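# Close the white door from inside so it latches

## Task

Working from inside the room, close the white door fully so its latch catches and keeps it shut. Disturb nothing else and finish holding nothing: release the door and back off. The robot must not fall or end up tilted, or the task fails. After the scene settles, for the final second the arms, hands and lift must be touching nothing, and the base must not be touching anything movable (a part, box, cart, lid, drawer and the like); breaking this costs a deduction.

## Robot and tools

Robot: LinearBot, an omnidirectional base with a column about 1.7 m high. A carriage rides the column (lift_m) and carries two identical six-joint arms, left and right, each with a two-finger gripper. Arm bases sit about 0.57 m + lift_m above the floor; carriage parts hang roughly 0.15 m under them. Reach is 0.78 m from the shoulder but only about 0.38 m below the arm base. Parked arm: joints 1-6 = 0, 0.05, 0.05, 1.45, 0, 0; robot then about 0.85 m wide, 0.65 m long. Cameras: carriage_camera (forward, tilted about 20 degrees down), left_wrist_camera and right_wrist_camera (looking past the fingertips).

Frames (metres): base frame has its origin on the floor below the base centre, x forward, y left, z up. left_hand and right_hand are reported in it as the midpoint between the finger pads; quat_wxyz rotates base axes to hand axes (hand z along the fingers, fingers open along hand y; pointing straight up with joints 1, 5, 6 at 0 gives (1,0,0,0)). base_odometry is in the frame the base had at scene start, counts wheel turns only (slip counts as travel), heading in rad, positive left, -3.142 to 3.142. Expect a degree or two of drift after turns or long strafes. Hand readings tend to sit above the true hand, more at long reach.

Tool move: one action. Optional keys: base, joints, speeds, min_time_s, cameras, blocking. base holds exactly one relative offset from the base's last reported position: translate_m (forward +, -2 to 2 m), strafe_m (left +, -2 to 2 m) or rotate_rad (counter-clockwise +, -6.3 to 6.3 rad). joints is a single dict covering both arms, keyed by name, each value an absolute target: lift_m 0 to 1 m; left_/right_joint1_rad -2.617 to 3.054 (yaw, 0 forward, + left); joint2_rad 0 to 3.141 (shoulder: 0 back level, 1.57 up, 3.14 forward level); joint3_rad 0 to 3.141 (elbow, 0 folded, 3.14 straight); joint4_rad -1.57 to 1.57 (wrist pitch, + lifts fingertips); joint5_rad -1.57 to 1.57 (wrist yaw, + turns fingertips right); joint6_rad -2.094 to 2.094 (roll, + clockwise seen from forearm); left_/right_gripper_m 0 to 0.093 m pad gap. Done tolerances: lift 0.004, j1 0.02, j2 0.105, j3 0.06, j4 0.04, j5 0.025, j6 0.02, gripper 0.004. speeds caps this action only: translate_m/strafe_m 0.02-0.5 m/s, rotate_rad 0.05-1.57 rad/s, lift_m 0.08-0.27 m/s (default 0.25). min_time_s 0.1-8 s sets the minimum duration of arm and gripper motions; a short value can make arms overshoot. Actions end after 14 s (time_out). cameras: list from carriage_camera, left_wrist_camera, right_wrist_camera, all. blocking false returns in about 0.5 s while motion continues; a later move only replaces targets it names. Unknown keys make a call invalid; out-of-range values get it refused, and a refusal or an unrequested stop cancels the rest of that reply's move, wait and finished_scene calls.

wait(seconds 0-10, cameras) lets time pass; stop(cameras) brakes all running motion (not instant; base coasts). zoom_image(camera, region [x0,y0,x1,y1] pixels, up to 504x504) enlarges the latest image. read_manual gives licence text only. finished_scene(scene) ends the scene irreversibly; call nothing after it in the same reply.

Results: move line gives done or the worst status; base_status/joint_status per motion: moving, done, off_target (resting away from target, maybe still pressing), contact_stop, time_out, stopped, not_followed (arm targets withheld, usually near-collision between arms), limit_stop_at_motor_heat. on_its_own lists unrequested behaviour (held at = target). motor_effort is percent of max, bracket = peak of last action; drive_wheels sign is meaningless. Joint torques follow arm joint order; joints 1-3 wrap at ±28 N m. Motor temperatures per arm, joints then gripper. MOTOR HOT appears at 75 °C; at 100 °C that arm goes limp for 30-60 s (OVER-TEMPERATURE FAULT). Park arms to cool; stretched arms heat within minutes even while idle. Time keeps running while you think.

Contact: the base stops on high wheel load but ignores arms; arms and grippers never stop on contact and keep pushing. To get free after a blocked drive, back off about 0.2 m along the path. If arms are withheld against each other, resend one arm's current readings with joint 1 turned away, then the other.

Avoid: arms hitting or squeezing each other (can end the scene); tipping (high carriage, outstretched or loaded arms, sudden stops, pushing or pulling); driving away while gripping a shut door's handle, which can pitch the robot over (a rising hand z with no command signals a lean); reversing under table edges; slamming the door or hitting fixed objects hard; letting things fall. To release, command the gripper well wider than its reading, then retract and park before finishing.

Each tool is called as name(argument=value, ...) on one line, values as JSON.

## Session

move()

Scene clock: 0.00 s.
Joint torques (N m): no reading
Motor temperatures (°C): left_arm=[31 34 39 31 28 30 27] | right_arm=[32 35 36 31 30 29 31]
base_odometry: x=+0.000 y=+0.000 heading=+0.000
base_status: not commanded
joint_positions: lift_m=+0.300 left_joint1_rad=-0.003 left_joint2_rad=+0.052 left_joint3_rad=+0.038 left_joint4_rad=+1.430 left_joint5_rad=-0.033 left_joint6_rad=+0.031 left_gripper_m=+0.09396 right_joint1_rad=+0.000 right_joint2_rad=+0.035 right_joint3_rad=+0.040 right_joint4_rad=+1.434 right_joint5_rad=-0.028 right_joint6_rad=-0.032 right_gripper_m=+0.09396
joint_status: not commanded
motor_effort: lift_m=+18 drive_wheels=+1
left_hand: x=+0.2553 y=+0.3028 z=+1.3095 quat_wxyz=(+0.997, -0.015, +0.077, +0.015) (m; base frame)
right_hand: x=+0.2486 y=-0.2923 z=+1.3103 quat_wxyz=(+0.998, -0.015, +0.066, -0.015) (m; base frame)
pictures: carriage_camera, left_wrist_camera, right_wrist_camera
Images, in order (width x height): carriage_camera 672x504, left_wrist_camera 672x504, right_wrist_camera 672x504.

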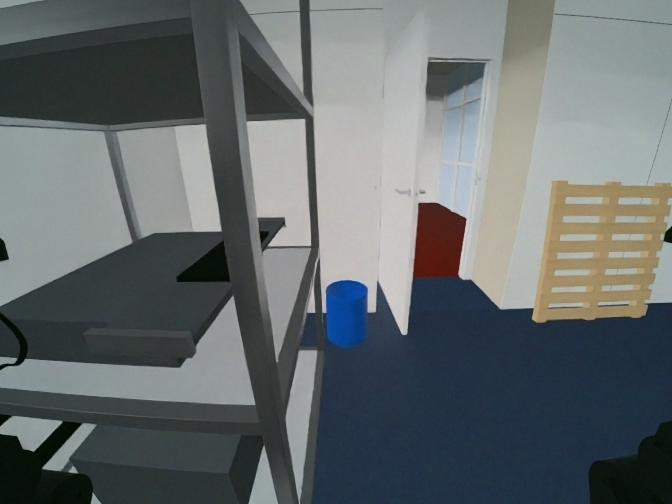

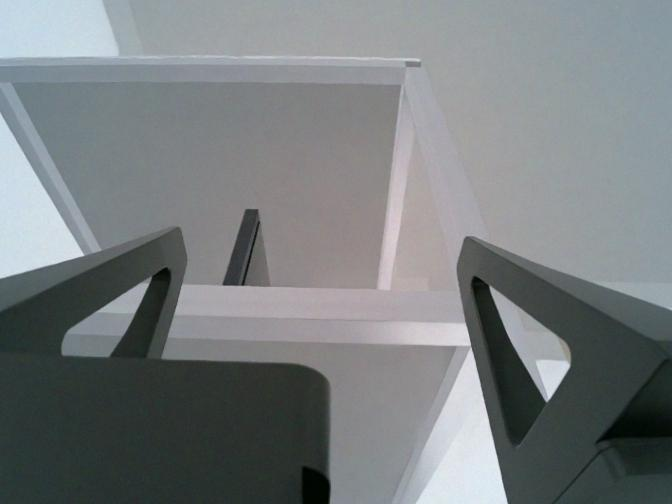

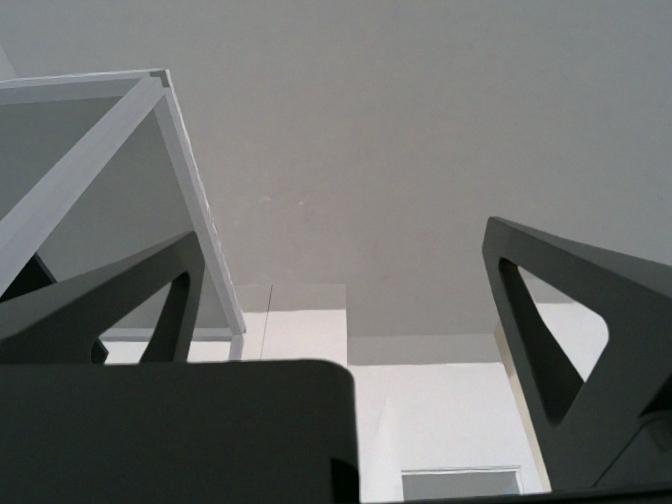

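move(base={"strafe_m": -0.7}, cameras=["carriage_camera"])

Scene clock: 47.93 s.
Joint torques (N m): left_arm=[-0.05 4.05 5.48 -0.08 0.15 0.01] | right_arm=[-0.32 3.9 5.94 -0.2 -0.05 -0.04]
move: done
base_odometry: x=-0.001 y=-0.700 heading=-0.001
base_status: done
joint_positions: lift_m=+0.300 left_joint1_rad=-0.003 left_joint2_rad=+0.052 left_joint3_rad=+0.038 left_joint4_rad=+1.430 left_joint5_rad=-0.033 left_joint6_rad=+0.031 left_gripper_m=+0.09396 right_joint1_rad=+0.001 right_joint2_rad=+0.035 right_joint3_rad=+0.040 right_joint4_rad=+1.434 right_joint5_rad=-0.028 right_joint6_rad=-0.032 right_gripper_m=+0.09396
joint_status: not commanded
motor_effort: lift_m=+18(18) drive_wheels=-2(19)
left_hand: x=+0.2553 y=+0.3028 z=+1.3095 quat_wxyz=(+0.997, -0.015, +0.077, +0.015) (m; base frame)
right_hand: x=+0.2486 y=-0.2923 z=+1.3103 quat_wxyz=(+0.998, -0.015, +0.066, -0.015) (m; base frame)
pictures: carriage_camera
Images, in order (width x height): carriage_camera 672x504.

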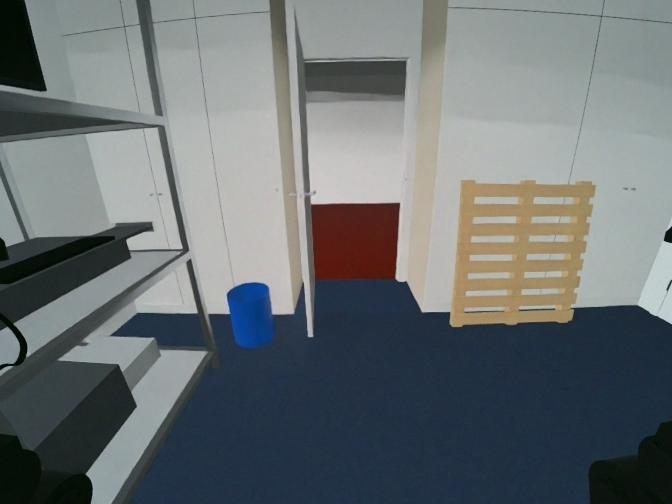

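move(base={"translate_m": 0.75}, joints={"right_gripper_m": 0.0, "right_joint1_rad": 0.65, "right_joint2_rad": 2.18, "right_joint3_rad": 1.83, "right_joint4_rad": 0.35, "right_joint5_rad": 0.65, "right_joint6_rad": 0}, min_time_s=2.5, cameras=["carriage_camera"])

move(base={"strafe_m": 0.3}, cameras=["all"])

Scene clock: 112.50 s.
Joint torques (N m): left_arm=[-0.18 4.07 5.65 -0.04 0.12 0.08] | right_arm=[0.75 -11.71 10.69 2.04 0.03 0.07]
move: done
base_odometry: x=+0.749 y=-0.701 heading=-0.001
base_status: done
joint_positions: lift_m=+0.300 left_joint1_rad=-0.003 left_joint2_rad=+0.052 left_joint3_rad=+0.038 left_joint4_rad=+1.429 left_joint5_rad=-0.033 left_joint6_rad=+0.031 left_gripper_m=+0.09396 right_joint1_rad=+0.642 right_joint2_rad=+2.167 right_joint3_rad=+1.802 right_joint4_rad=+0.357 right_joint5_rad=+0.639 right_joint6_rad=-0.008 right_gripper_m=+0.00010
joint_status: all done
motor_effort: lift_m=+18(18) drive_wheels=-1(16)
left_hand: x=+0.2557 y=+0.3028 z=+1.3094 quat_wxyz=(+0.997, -0.015, +0.078, +0.015) (m; base frame)
right_hand: x=+0.7835 y=-0.0016 z=+1.1796 quat_wxyz=(+0.705, -0.006, +0.709, -0.003) (m; base frame)
pictures: carriage_camera
Images, in order (width x height): carriage_camera 672x504.

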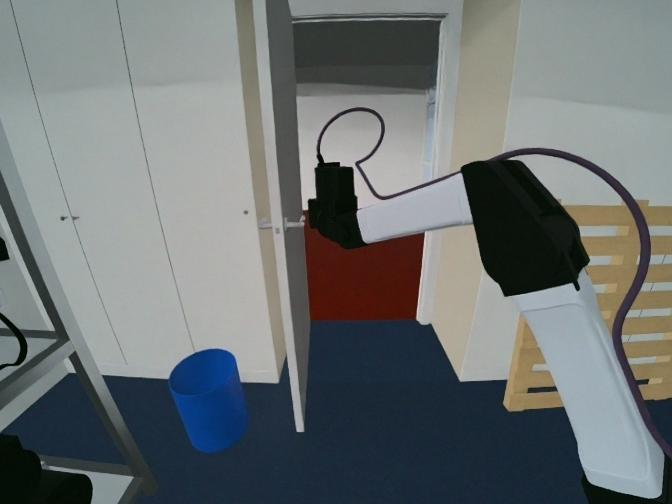

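Scene clock: 114.97 s.
Joint torques (N m): left_arm=[-0.09 4.04 5.57 -0.08 0.1 0.04] | right_arm=[0.03 -11.71 10.62 2.03 0.01 0.05]
move: done
base_odometry: x=+0.750 y=-0.401 heading=-0.001
base_status: done
joint_positions: lift_m=+0.300 left_joint1_rad=-0.003 left_joint2_rad=+0.052 left_joint3_rad=+0.038 left_joint4_rad=+1.429 left_joint5_rad=-0.033 left_joint6_rad=+0.031 left_gripper_m=+0.09396 right_joint1_rad=+0.648 right_joint2_rad=+2.167 right_joint3_rad=+1.802 right_joint4_rad=+0.357 right_joint5_rad=+0.642 right_joint6_rad=-0.008 right_gripper_m=+0.00010
joint_status: not commanded
motor_effort: lift_m=+18(18) drive_wheels=+0(13)
left_hand: x=+0.2557 y=+0.3028 z=+1.3094 quat_wxyz=(+0.997, -0.015, +0.078, +0.015) (m; base frame)
right_hand: x=+0.7817 y=+0.0014 z=+1.1795 quat_wxyz=(+0.705, -0.007, +0.709, -0.002) (m; base frame)
pictures: carriage_camera, left_wrist_camera, right_wrist_camera
Images, in order (width x height): carriage_camera 672x504, left_wrist_camera 672x504, right_wrist_camera 672x504.

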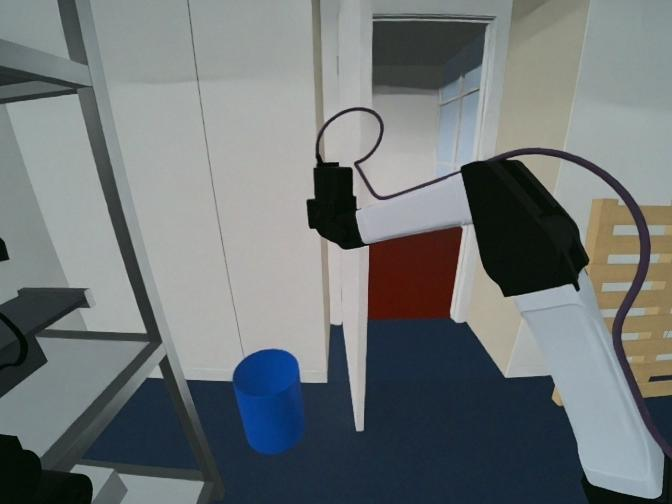

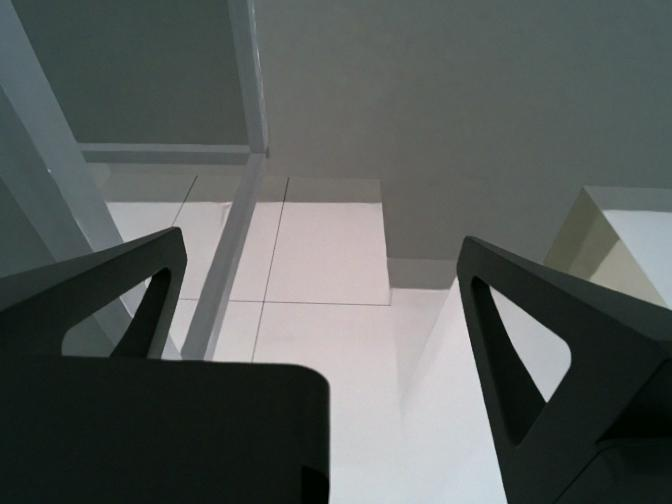

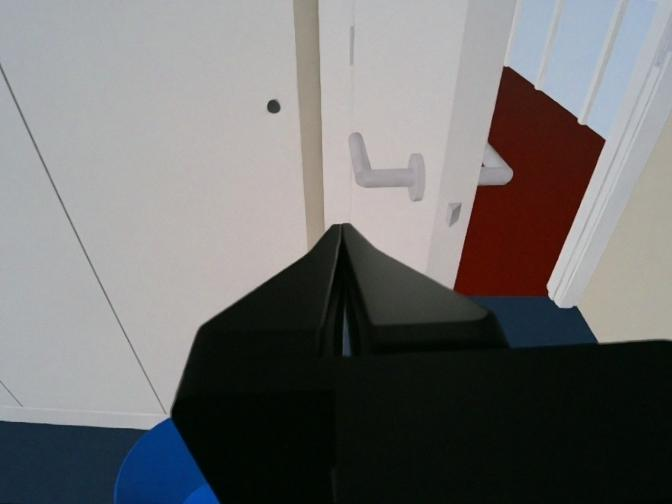

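move(base={"translate_m": 0.55}, speeds={"translate_m": 0.3}, cameras=["carriage_camera", "right_wrist_camera"])

Scene clock: 125.70 s.
Joint torques (N m): left_arm=[-0.1 4 5.63 -0.04 0.08 0.03] | right_arm=[-0.5 -11.75 10.5 2.1 -0.07 0.02]
Motor temperatures (°C): left_arm=[31 35 43 30 28 30 27] | right_arm=[31 44 39 33 30 29 31]
move: done
base_odometry: x=+1.300 y=-0.401 heading=-0.001
base_status: done
joint_positions: lift_m=+0.300 left_joint1_rad=-0.003 left_joint2_rad=+0.052 left_joint3_rad=+0.038 left_joint4_rad=+1.429 left_joint5_rad=-0.033 left_joint6_rad=+0.031 left_gripper_m=+0.09396 right_joint1_rad=+0.654 right_joint2_rad=+2.167 right_joint3_rad=+1.803 right_joint4_rad=+0.353 right_joint5_rad=+0.651 right_joint6_rad=-0.006 right_gripper_m=+0.00010
joint_status: not commanded
motor_effort: lift_m=+18(18) drive_wheels=+0(15)
left_hand: x=+0.2557 y=+0.3028 z=+1.3094 quat_wxyz=(+0.997, -0.015, +0.078, +0.015) (m; base frame)
right_hand: x=+0.7799 y=+0.0032 z=+1.1792 quat_wxyz=(+0.704, -0.006, +0.710, -0.003) (m; base frame)
pictures: carriage_camera, right_wrist_camera
Images, in order (width x height): carriage_camera 672x504, right_wrist_camera 672x504.

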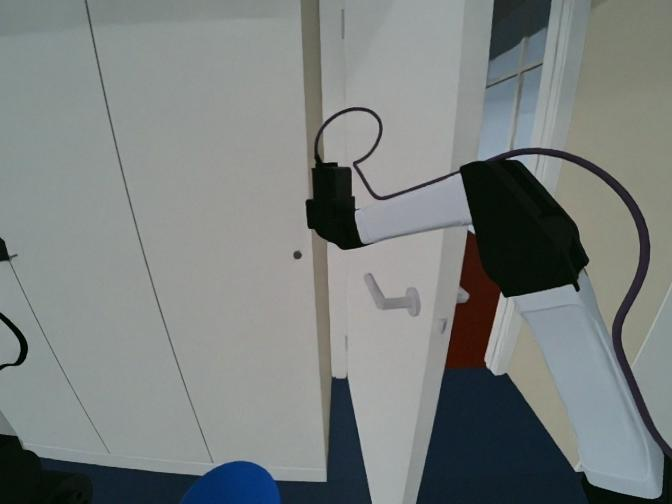

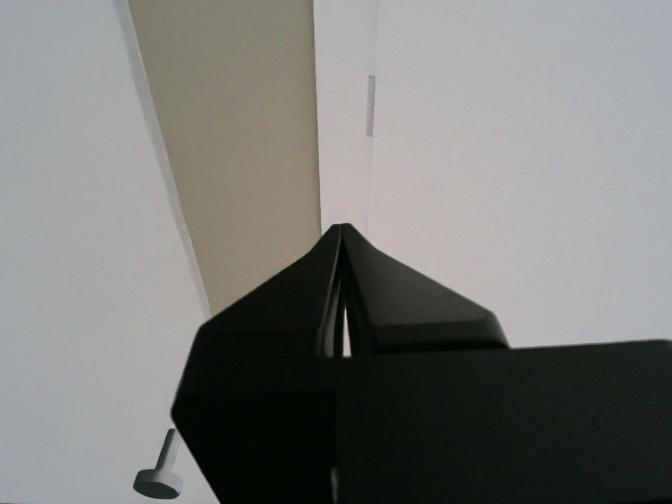

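move(base={"strafe_m": -0.4}, speeds={"strafe_m": 0.2}, cameras=["carriage_camera", "right_wrist_camera"])

Scene clock: 134.57 s.
Joint torques (N m): left_arm=[-0.13 4.04 5.61 -0.07 0.11 0.07] | right_arm=[-0.18 -11.71 10.47 2.06 0.04 0.02]
move: done
base_odometry: x=+1.300 y=-0.801 heading=-0.001
base_status: done
joint_positions: lift_m=+0.300 left_joint1_rad=-0.003 left_joint2_rad=+0.052 left_joint3_rad=+0.038 left_joint4_rad=+1.429 left_joint5_rad=-0.033 left_joint6_rad=+0.031 left_gripper_m=+0.09396 right_joint1_rad=+0.652 right_joint2_rad=+2.167 right_joint3_rad=+1.803 right_joint4_rad=+0.353 right_joint5_rad=+0.639 right_joint6_rad=-0.006 right_gripper_m=+0.00010
joint_status: not commanded
motor_effort: lift_m=+18(18) drive_wheels=+0(12)
left_hand: x=+0.2557 y=+0.3028 z=+1.3094 quat_wxyz=(+0.997, -0.015, +0.078, +0.015) (m; base frame)
right_hand: x=+0.7807 y=+0.0038 z=+1.1794 quat_wxyz=(+0.704, -0.009, +0.710, +0.000) (m; base frame)
pictures: carriage_camera, right_wrist_camera
Images, in order (width x height): carriage_camera 672x504, right_wrist_camera 672x504.

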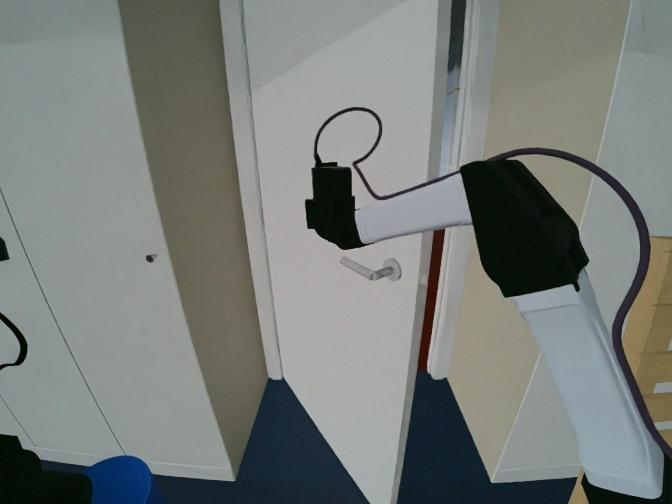

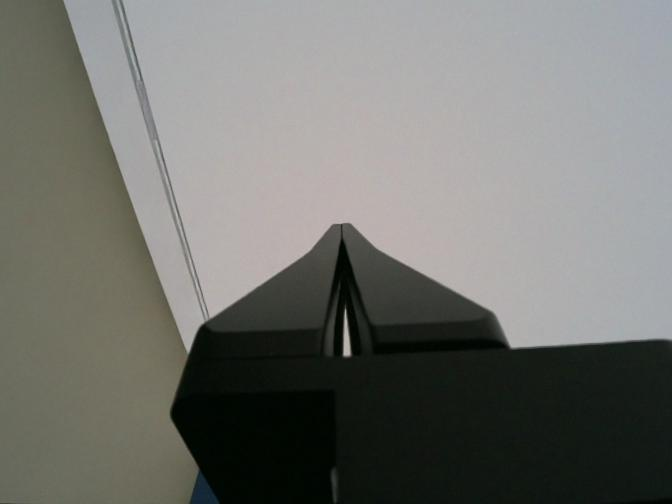

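move(base={"translate_m": 0.2}, joints={"right_joint1_rad": 0.1, "right_joint5_rad": 0.1}, speeds={"translate_m": 0.15}, min_time_s=1.5, cameras=["carriage_camera", "right_wrist_camera"])

Scene clock: 141.03 s.
Joint torques (N m): left_arm=[-0.2 3.99 5.61 -0.06 0.12 0.05] | right_arm=[0.46 -11.84 10.76 2.2 -0.2 0.04]
Motor temperatures (°C): left_arm=[31 35 43 30 28 30 27] | right_arm=[31 49 42 35 30 29 31]
move: done
base_odometry: x=+1.500 y=-0.802 heading=-0.001
base_status: done
joint_positions: lift_m=+0.300 left_joint1_rad=-0.003 left_joint2_rad=+0.052 left_joint3_rad=+0.038 left_joint4_rad=+1.429 left_joint5_rad=-0.033 left_joint6_rad=+0.031 left_gripper_m=+0.09396 right_joint1_rad=+0.095 right_joint2_rad=+2.167 right_joint3_rad=+1.803 right_joint4_rad=+0.352 right_joint5_rad=+0.112 right_joint6_rad=-0.006 right_gripper_m=+0.00009
joint_status: all done
motor_effort: lift_m=+18(18) drive_wheels=-2(11)
left_hand: x=+0.2557 y=+0.3028 z=+1.3094 quat_wxyz=(+0.997, -0.015, +0.078, +0.015) (m; base frame)
right_hand: x=+0.8794 y=-0.2536 z=+1.1788 quat_wxyz=(+0.703, +0.003, +0.711, -0.009) (m; base frame)
pictures: carriage_camera, right_wrist_camera
Images, in order (width x height): carriage_camera 672x504, right_wrist_camera 672x504.

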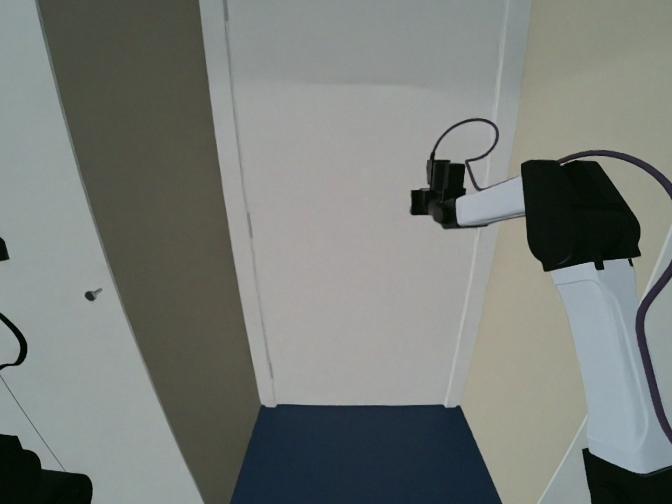

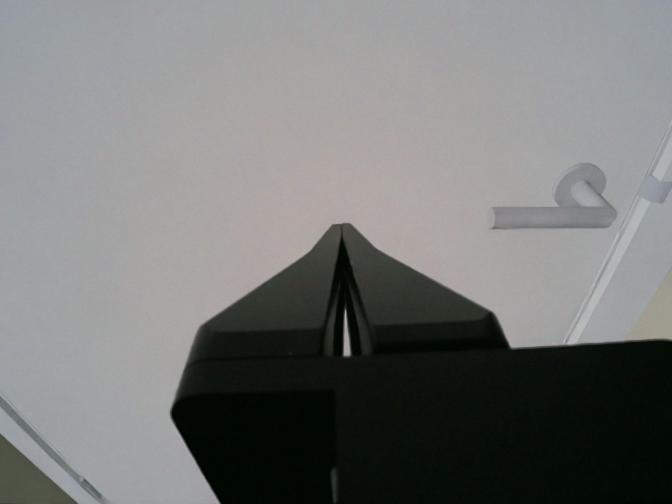

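zoom_image(camera="carriage_camera", region=[400, 0, 540, 420])

move(base={"strafe_m": -0.1})

move(base={"translate_m": 0.38}, speeds={"translate_m": 0.3}, cameras=["carriage_camera", "right_wrist_camera"])

Scaled by 1.200 from the camera's 672x504 image, which has a finer 960x720 frame.

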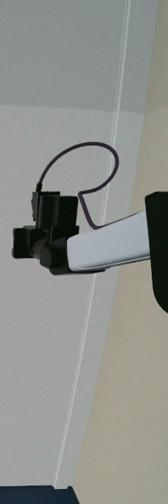

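Scene clock: 149.47 s.
Joint torques (N m): left_arm=[-0.03 3.97 5.56 -0.05 0.1 0.04] | right_arm=[0.28 -11.75 10.59 2.21 -0.15 0.03]
move: done
base_odometry: x=+1.500 y=-0.902 heading=-0.001
base_status: done
joint_positions: lift_m=+0.300 left_joint1_rad=-0.003 left_joint2_rad=+0.052 left_joint3_rad=+0.038 left_joint4_rad=+1.429 left_joint5_rad=-0.033 left_joint6_rad=+0.031 left_gripper_m=+0.09396 right_joint1_rad=+0.096 right_joint2_rad=+2.167 right_joint3_rad=+1.803 right_joint4_rad=+0.352 right_joint5_rad=+0.110 right_joint6_rad=-0.006 right_gripper_m=+0.00009
joint_status: not commanded
motor_effort: lift_m=+18(18) drive_wheels=-2(12)
left_hand: x=+0.2557 y=+0.3028 z=+1.3094 quat_wxyz=(+0.997, -0.015, +0.078, +0.015) (m; base frame)
right_hand: x=+0.8793 y=-0.2521 z=+1.1788 quat_wxyz=(+0.703, +0.002, +0.711, -0.007) (m; base frame)
pictures: none

Scene clock: 152.40 s.
Joint torques (N m): left_arm=[-0.18 3.93 5.6 -0.09 0.11 0.06] | right_arm=[-4.9 4.59 9.29 7.76 -0.31 -0.15]
Motor temperatures (°C): left_arm=[31 35 43 30 28 30 27] | right_arm=[31 51 44 42 30 29 31]
move: done
base_odometry: x=+1.879 y=-0.902 heading=-0.001
base_status: done
joint_positions: lift_m=+0.300 left_joint1_rad=-0.003 left_joint2_rad=+0.052 left_joint3_rad=+0.038 left_joint4_rad=+1.430 left_joint5_rad=-0.033 left_joint6_rad=+0.031 left_gripper_m=+0.09396 right_joint1_rad=+0.152 right_joint2_rad=+1.998 right_joint3_rad=+1.814 right_joint4_rad=-0.618 right_joint5_rad=+0.131 right_joint6_rad=+0.005 right_gripper_m=+0.00009
joint_status: not commanded
motor_effort: lift_m=+17(19) drive_wheels=+15(25)
left_hand: x=+0.2552 y=+0.3028 z=+1.3096 quat_wxyz=(+0.997, -0.015, +0.077, +0.015) (m; base frame)
right_hand: x=+0.7649 y=-0.2361 z=+1.0715 quat_wxyz=(+0.378, -0.043, +0.924, -0.031) (m; base frame)
pictures: carriage_camera, right_wrist_camera
Images, in order (width x height): carriage_camera 672x504, right_wrist_camera 672x504.

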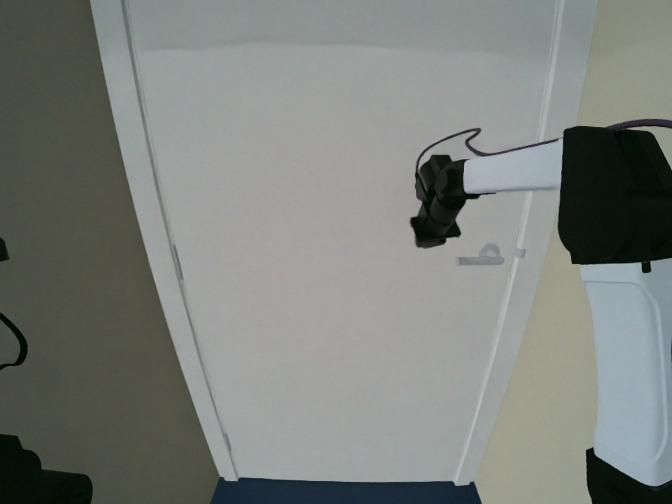

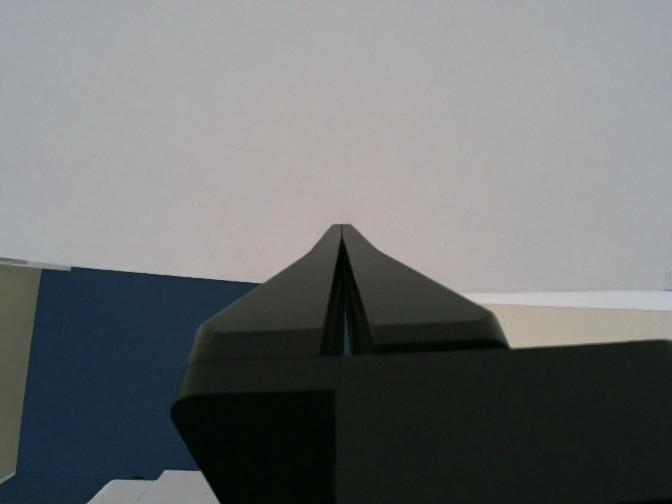

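move(base={"translate_m": -0.25}, speeds={"translate_m": 0.15}, cameras=["carriage_camera", "right_wrist_camera"])

Scene clock: 160.67 s.
Joint torques (N m): left_arm=[-0.21 4.01 5.68 -0.09 0.13 0.08] | right_arm=[-0.27 -14.65 9.95 2.36 0.05 -0.09]
Motor temperatures (°C): left_arm=[31 35 43 30 28 30 27] | right_arm=[32 50 44 66 30 29 31]
move: done
base_odometry: x=+1.629 y=-0.902 heading=-0.002
base_status: done
joint_positions: lift_m=+0.300 left_joint1_rad=-0.003 left_joint2_rad=+0.052 left_joint3_rad=+0.038 left_joint4_rad=+1.430 left_joint5_rad=-0.033 left_joint6_rad=+0.031 left_gripper_m=+0.09396 right_joint1_rad=+0.102 right_joint2_rad=+2.195 right_joint3_rad=+1.811 right_joint4_rad=+0.342 right_joint5_rad=+0.089 right_joint6_rad=+0.004 right_gripper_m=+0.00009
joint_status: not commanded
motor_effort: lift_m=+18(18) drive_wheels=-1(10)
left_hand: x=+0.2554 y=+0.3028 z=+1.3095 quat_wxyz=(+0.997, -0.015, +0.077, +0.015) (m; base frame)
right_hand: x=+0.8842 y=-0.2444 z=+1.1620 quat_wxyz=(+0.692, -0.005, +0.722, +0.005) (m; base frame)
pictures: carriage_camera, right_wrist_camera
Images, in order (width x height): carriage_camera 672x504, right_wrist_camera 672x504.

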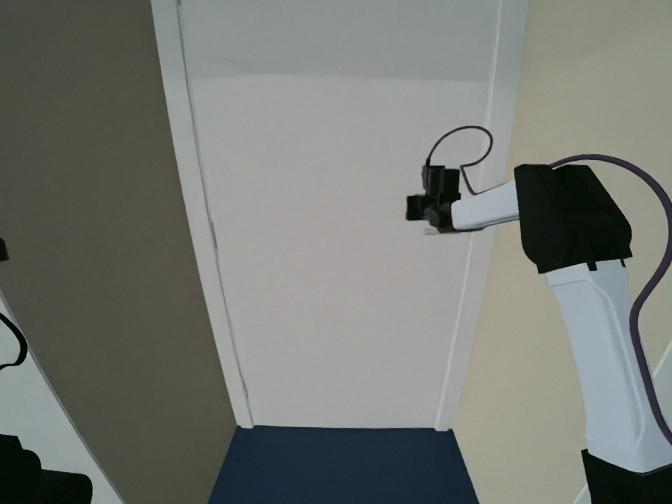

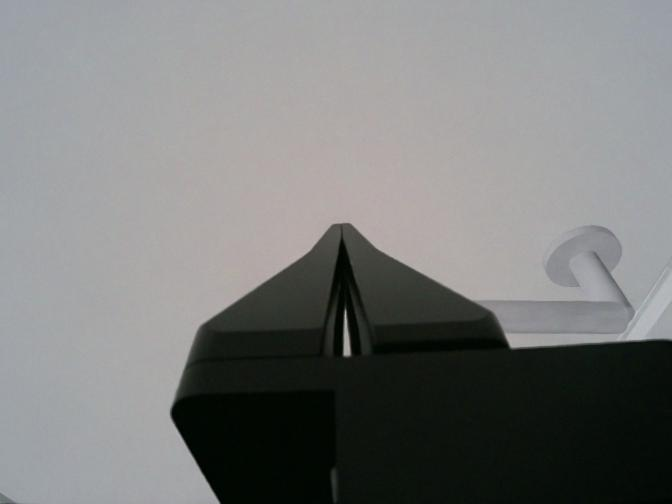

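zoom_image(camera="carriage_camera", region=[380, 230, 540, 440])

zoom_image(camera="carriage_camera", region=[200, 340, 460, 440])

Scaled by 2.400 from the camera's 672x504 image, which has a finer 960x720 frame.

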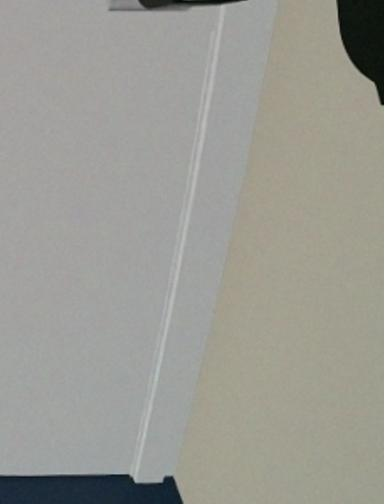

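Scaled by 1.938 from the camera's 672x504 image, which has a finer 960x720 frame.

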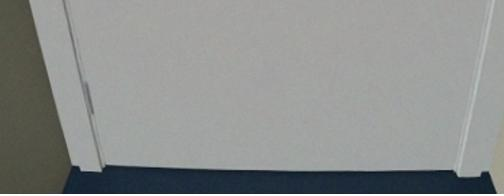

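move(joints={"right_joint1_rad": -0.05, "right_joint2_rad": 2.18, "right_joint3_rad": 1.83, "right_joint4_rad": 0.35, "right_joint5_rad": -0.05}, cameras=["carriage_camera", "right_wrist_camera"])

move(base={"translate_m": 0.17}, speeds={"translate_m": 0.1}, cameras=["carriage_camera", "right_wrist_camera"])

Scene clock: 176.10 s.
Joint torques (N m): left_arm=[-0.29 3.88 5.61 -0.08 0.1 0.06] | right_arm=[0.17 -14.43 9.92 2.33 -0.17 -0.1]
Motor temperatures (°C): left_arm=[31 35 43 30 28 30 27] | right_arm=[31 58 45 53 30 29 31]
move: done
base_odometry: x=+1.629 y=-0.902 heading=-0.002
base_status: not commanded
joint_positions: lift_m=+0.300 left_joint1_rad=-0.003 left_joint2_rad=+0.052 left_joint3_rad=+0.038 left_joint4_rad=+1.430 left_joint5_rad=-0.033 left_joint6_rad=+0.031 left_gripper_m=+0.09396 right_joint1_rad=-0.052 right_joint2_rad=+2.195 right_joint3_rad=+1.811 right_joint4_rad=+0.342 right_joint5_rad=-0.038 right_joint6_rad=+0.004 right_gripper_m=+0.00009
joint_status: all done
motor_effort: lift_m=+18(18) drive_wheels=+1(3)
left_hand: x=+0.2554 y=+0.3028 z=+1.3095 quat_wxyz=(+0.997, -0.015, +0.077, +0.015) (m; base frame)
right_hand: x=+0.8861 y=-0.3255 z=+1.1621 quat_wxyz=(+0.692, +0.007, +0.722, -0.003) (m; base frame)
pictures: carriage_camera, right_wrist_camera
Images, in order (width x height): carriage_camera 672x504, right_wrist_camera 672x504.

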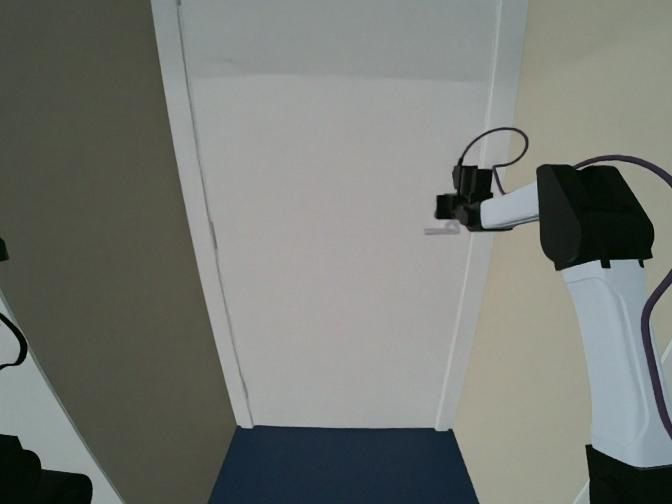

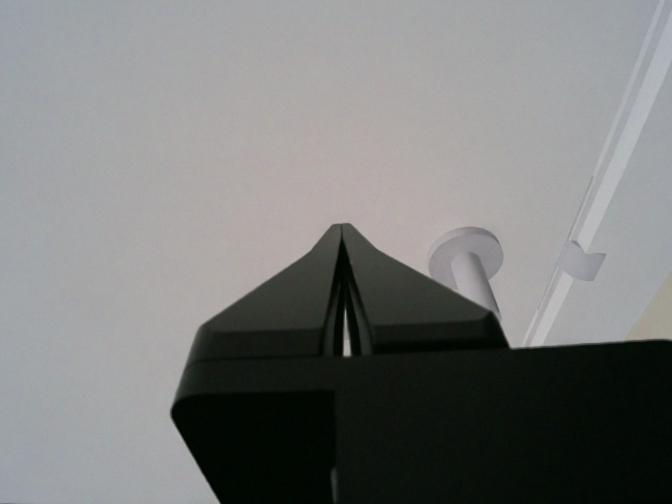

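Scene clock: 178.50 s.
Joint torques (N m): left_arm=[-0.18 4.04 5.68 -0.07 0.15 0.06] | right_arm=[0.14 1.31 11.82 6.69 0.22 -0.09]
Motor temperatures (°C): left_arm=[31 35 43 30 28 30 27] | right_arm=[31 58 45 54 30 29 31]
move: done
base_odometry: x=+1.799 y=-0.903 heading=-0.002
base_status: done
joint_positions: lift_m=+0.300 left_joint1_rad=-0.003 left_joint2_rad=+0.052 left_joint3_rad=+0.038 left_joint4_rad=+1.431 left_joint5_rad=-0.033 left_joint6_rad=+0.031 left_gripper_m=+0.09396 right_joint1_rad=-0.052 right_joint2_rad=+2.029 right_joint3_rad=+1.791 right_joint4_rad=-0.057 right_joint5_rad=-0.083 right_joint6_rad=+0.004 right_gripper_m=+0.00009
joint_status: not commanded
motor_effort: lift_m=+18(18) drive_wheels=+13(26)
left_hand: x=+0.2551 y=+0.3028 z=+1.3095 quat_wxyz=(+0.997, -0.015, +0.077, +0.015) (m; base frame)
right_hand: x=+0.8408 y=-0.3153 z=+1.1593 quat_wxyz=(+0.596, -0.002, +0.803, +0.019) (m; base frame)
pictures: carriage_camera, right_wrist_camera
Images, in order (width x height): carriage_camera 672x504, right_wrist_camera 672x504.

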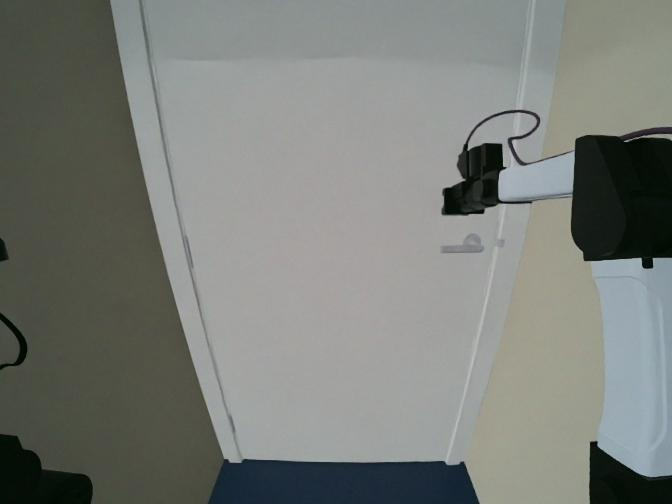

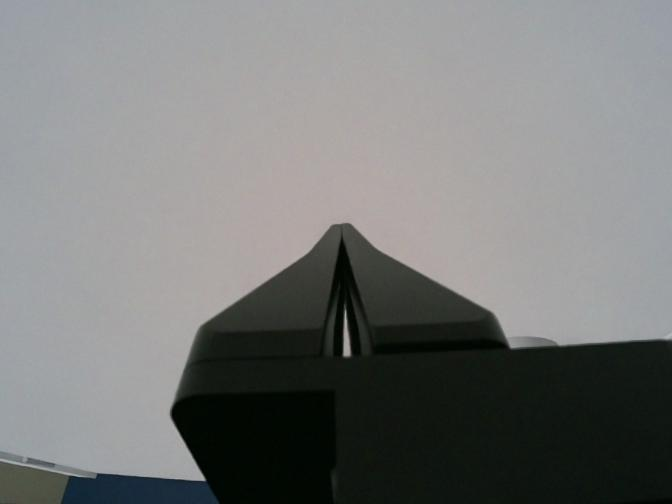

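zoom_image(camera="carriage_camera", region=[420, 200, 560, 480])

zoom_image(camera="carriage_camera", region=[430, 220, 530, 300])

Scaled by 1.800 from the camera's 672x504 image, which has a finer 960x720 frame.

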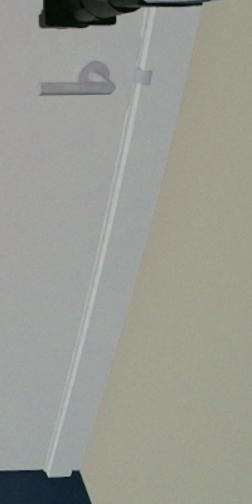

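Scaled by 5.040 from the camera's 672x504 image, which has a finer 960x720 frame.

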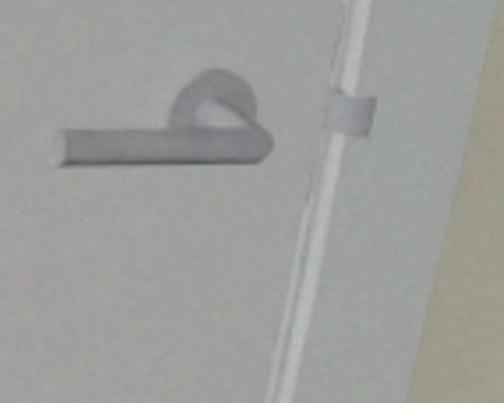

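move(base={"translate_m": -0.4}, cameras=["carriage_camera"])

move(joints={"right_joint1_rad": 0, "right_joint2_rad": 0.05, "right_joint3_rad": 0.05, "right_joint4_rad": 1.45, "right_joint5_rad": 0}, min_time_s=2, cameras=["carriage_camera"])

zoom_image(camera="carriage_camera", region=[400, 190, 500, 290])

Scene clock: 196.27 s.
Joint torques (N m): left_arm=[-0.12 3.92 5.63 -0.06 0.11 0.03] | right_arm=[0.09 -12.49 10.78 2.3 0.05 -0.1]
Motor temperatures (°C): left_arm=[31 35 43 30 28 30 27] | right_arm=[31 50 45 82 30 29 31]
move: done
MOTOR HOT: joint 4 (wrist pitch) of the right arm reports 82 °C; the controller stops that arm at 100 °C. To cool a motor, set the load down, stop pushing, or move to a pose that needs little force.
base_odometry: x=+1.399 y=-0.902 heading=-0.002
base_status: done
joint_positions: lift_m=+0.300 left_joint1_rad=-0.003 left_joint2_rad=+0.052 left_joint3_rad=+0.038 left_joint4_rad=+1.430 left_joint5_rad=-0.033 left_joint6_rad=+0.031 left_gripper_m=+0.09396 right_joint1_rad=-0.052 right_joint2_rad=+2.175 right_joint3_rad=+1.803 right_joint4_rad=+0.345 right_joint5_rad=-0.062 right_joint6_rad=+0.004 right_gripper_m=+0.00009
joint_status: not commanded
motor_effort: lift_m=+18(18) drive_wheels=+1(15)
left_hand: x=+0.2552 y=+0.3028 z=+1.3095 quat_wxyz=(+0.997, -0.015, +0.077, +0.015) (m; base frame)
right_hand: x=+0.8825 y=-0.3211 z=+1.1711 quat_wxyz=(+0.697, -0.002, +0.717, +0.006) (m; base frame)
pictures: carriage_camera
Images, in order (width x height): carriage_camera 672x504.

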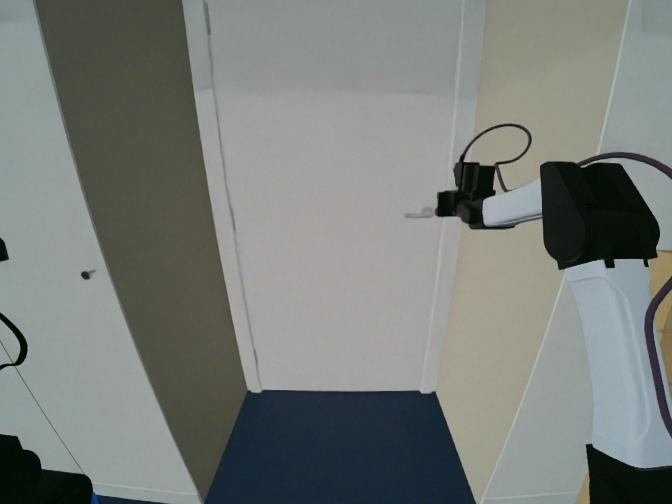

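Scene clock: 198.63 s.
Joint torques (N m): left_arm=[-0.18 3.93 5.65 -0.05 0.11 0.04] | right_arm=[0.65 2.95 4.83 -0.03 0.05 -0.09]
Motor temperatures (°C): left_arm=[31 35 43 30 28 30 27] | right_arm=[31 50 45 78 30 29 31]
move: done
MOTOR HOT: still on. Joint 4 (wrist pitch) of the right arm reports 78 °C.
base_odometry: x=+1.399 y=-0.902 heading=-0.002
base_status: not commanded
joint_positions: lift_m=+0.300 left_joint1_rad=-0.003 left_joint2_rad=+0.052 left_joint3_rad=+0.038 left_joint4_rad=+1.430 left_joint5_rad=-0.033 left_joint6_rad=+0.031 left_gripper_m=+0.09396 right_joint1_rad=-0.008 right_joint2_rad=+0.059 right_joint3_rad=+0.058 right_joint4_rad=+1.438 right_joint5_rad=-0.013 right_joint6_rad=+0.004 right_gripper_m=+0.00009
joint_status: all done
motor_effort: lift_m=+18(18) drive_wheels=+2(4)
left_hand: x=+0.2552 y=+0.3028 z=+1.3095 quat_wxyz=(+0.997, -0.015, +0.077, +0.015) (m; base frame)
right_hand: x=+0.2495 y=-0.2952 z=+1.3154 quat_wxyz=(+0.998, -0.006, +0.066, -0.001) (m; base frame)
pictures: carriage_camera
Images, in order (width x height): carriage_camera 672x504.

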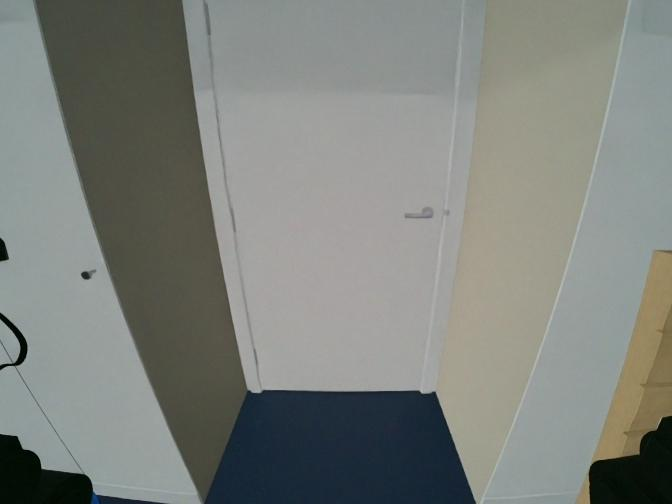

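Scaled by 5.040 from the camera's 672x504 image, which has a finer 960x720 frame.

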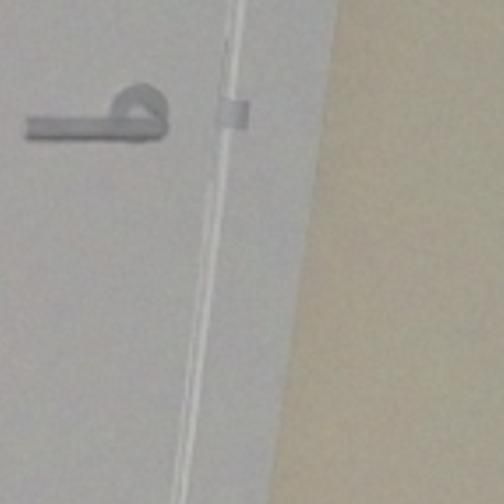

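finished_scene(scene=1)

The scene is finished: the task was done.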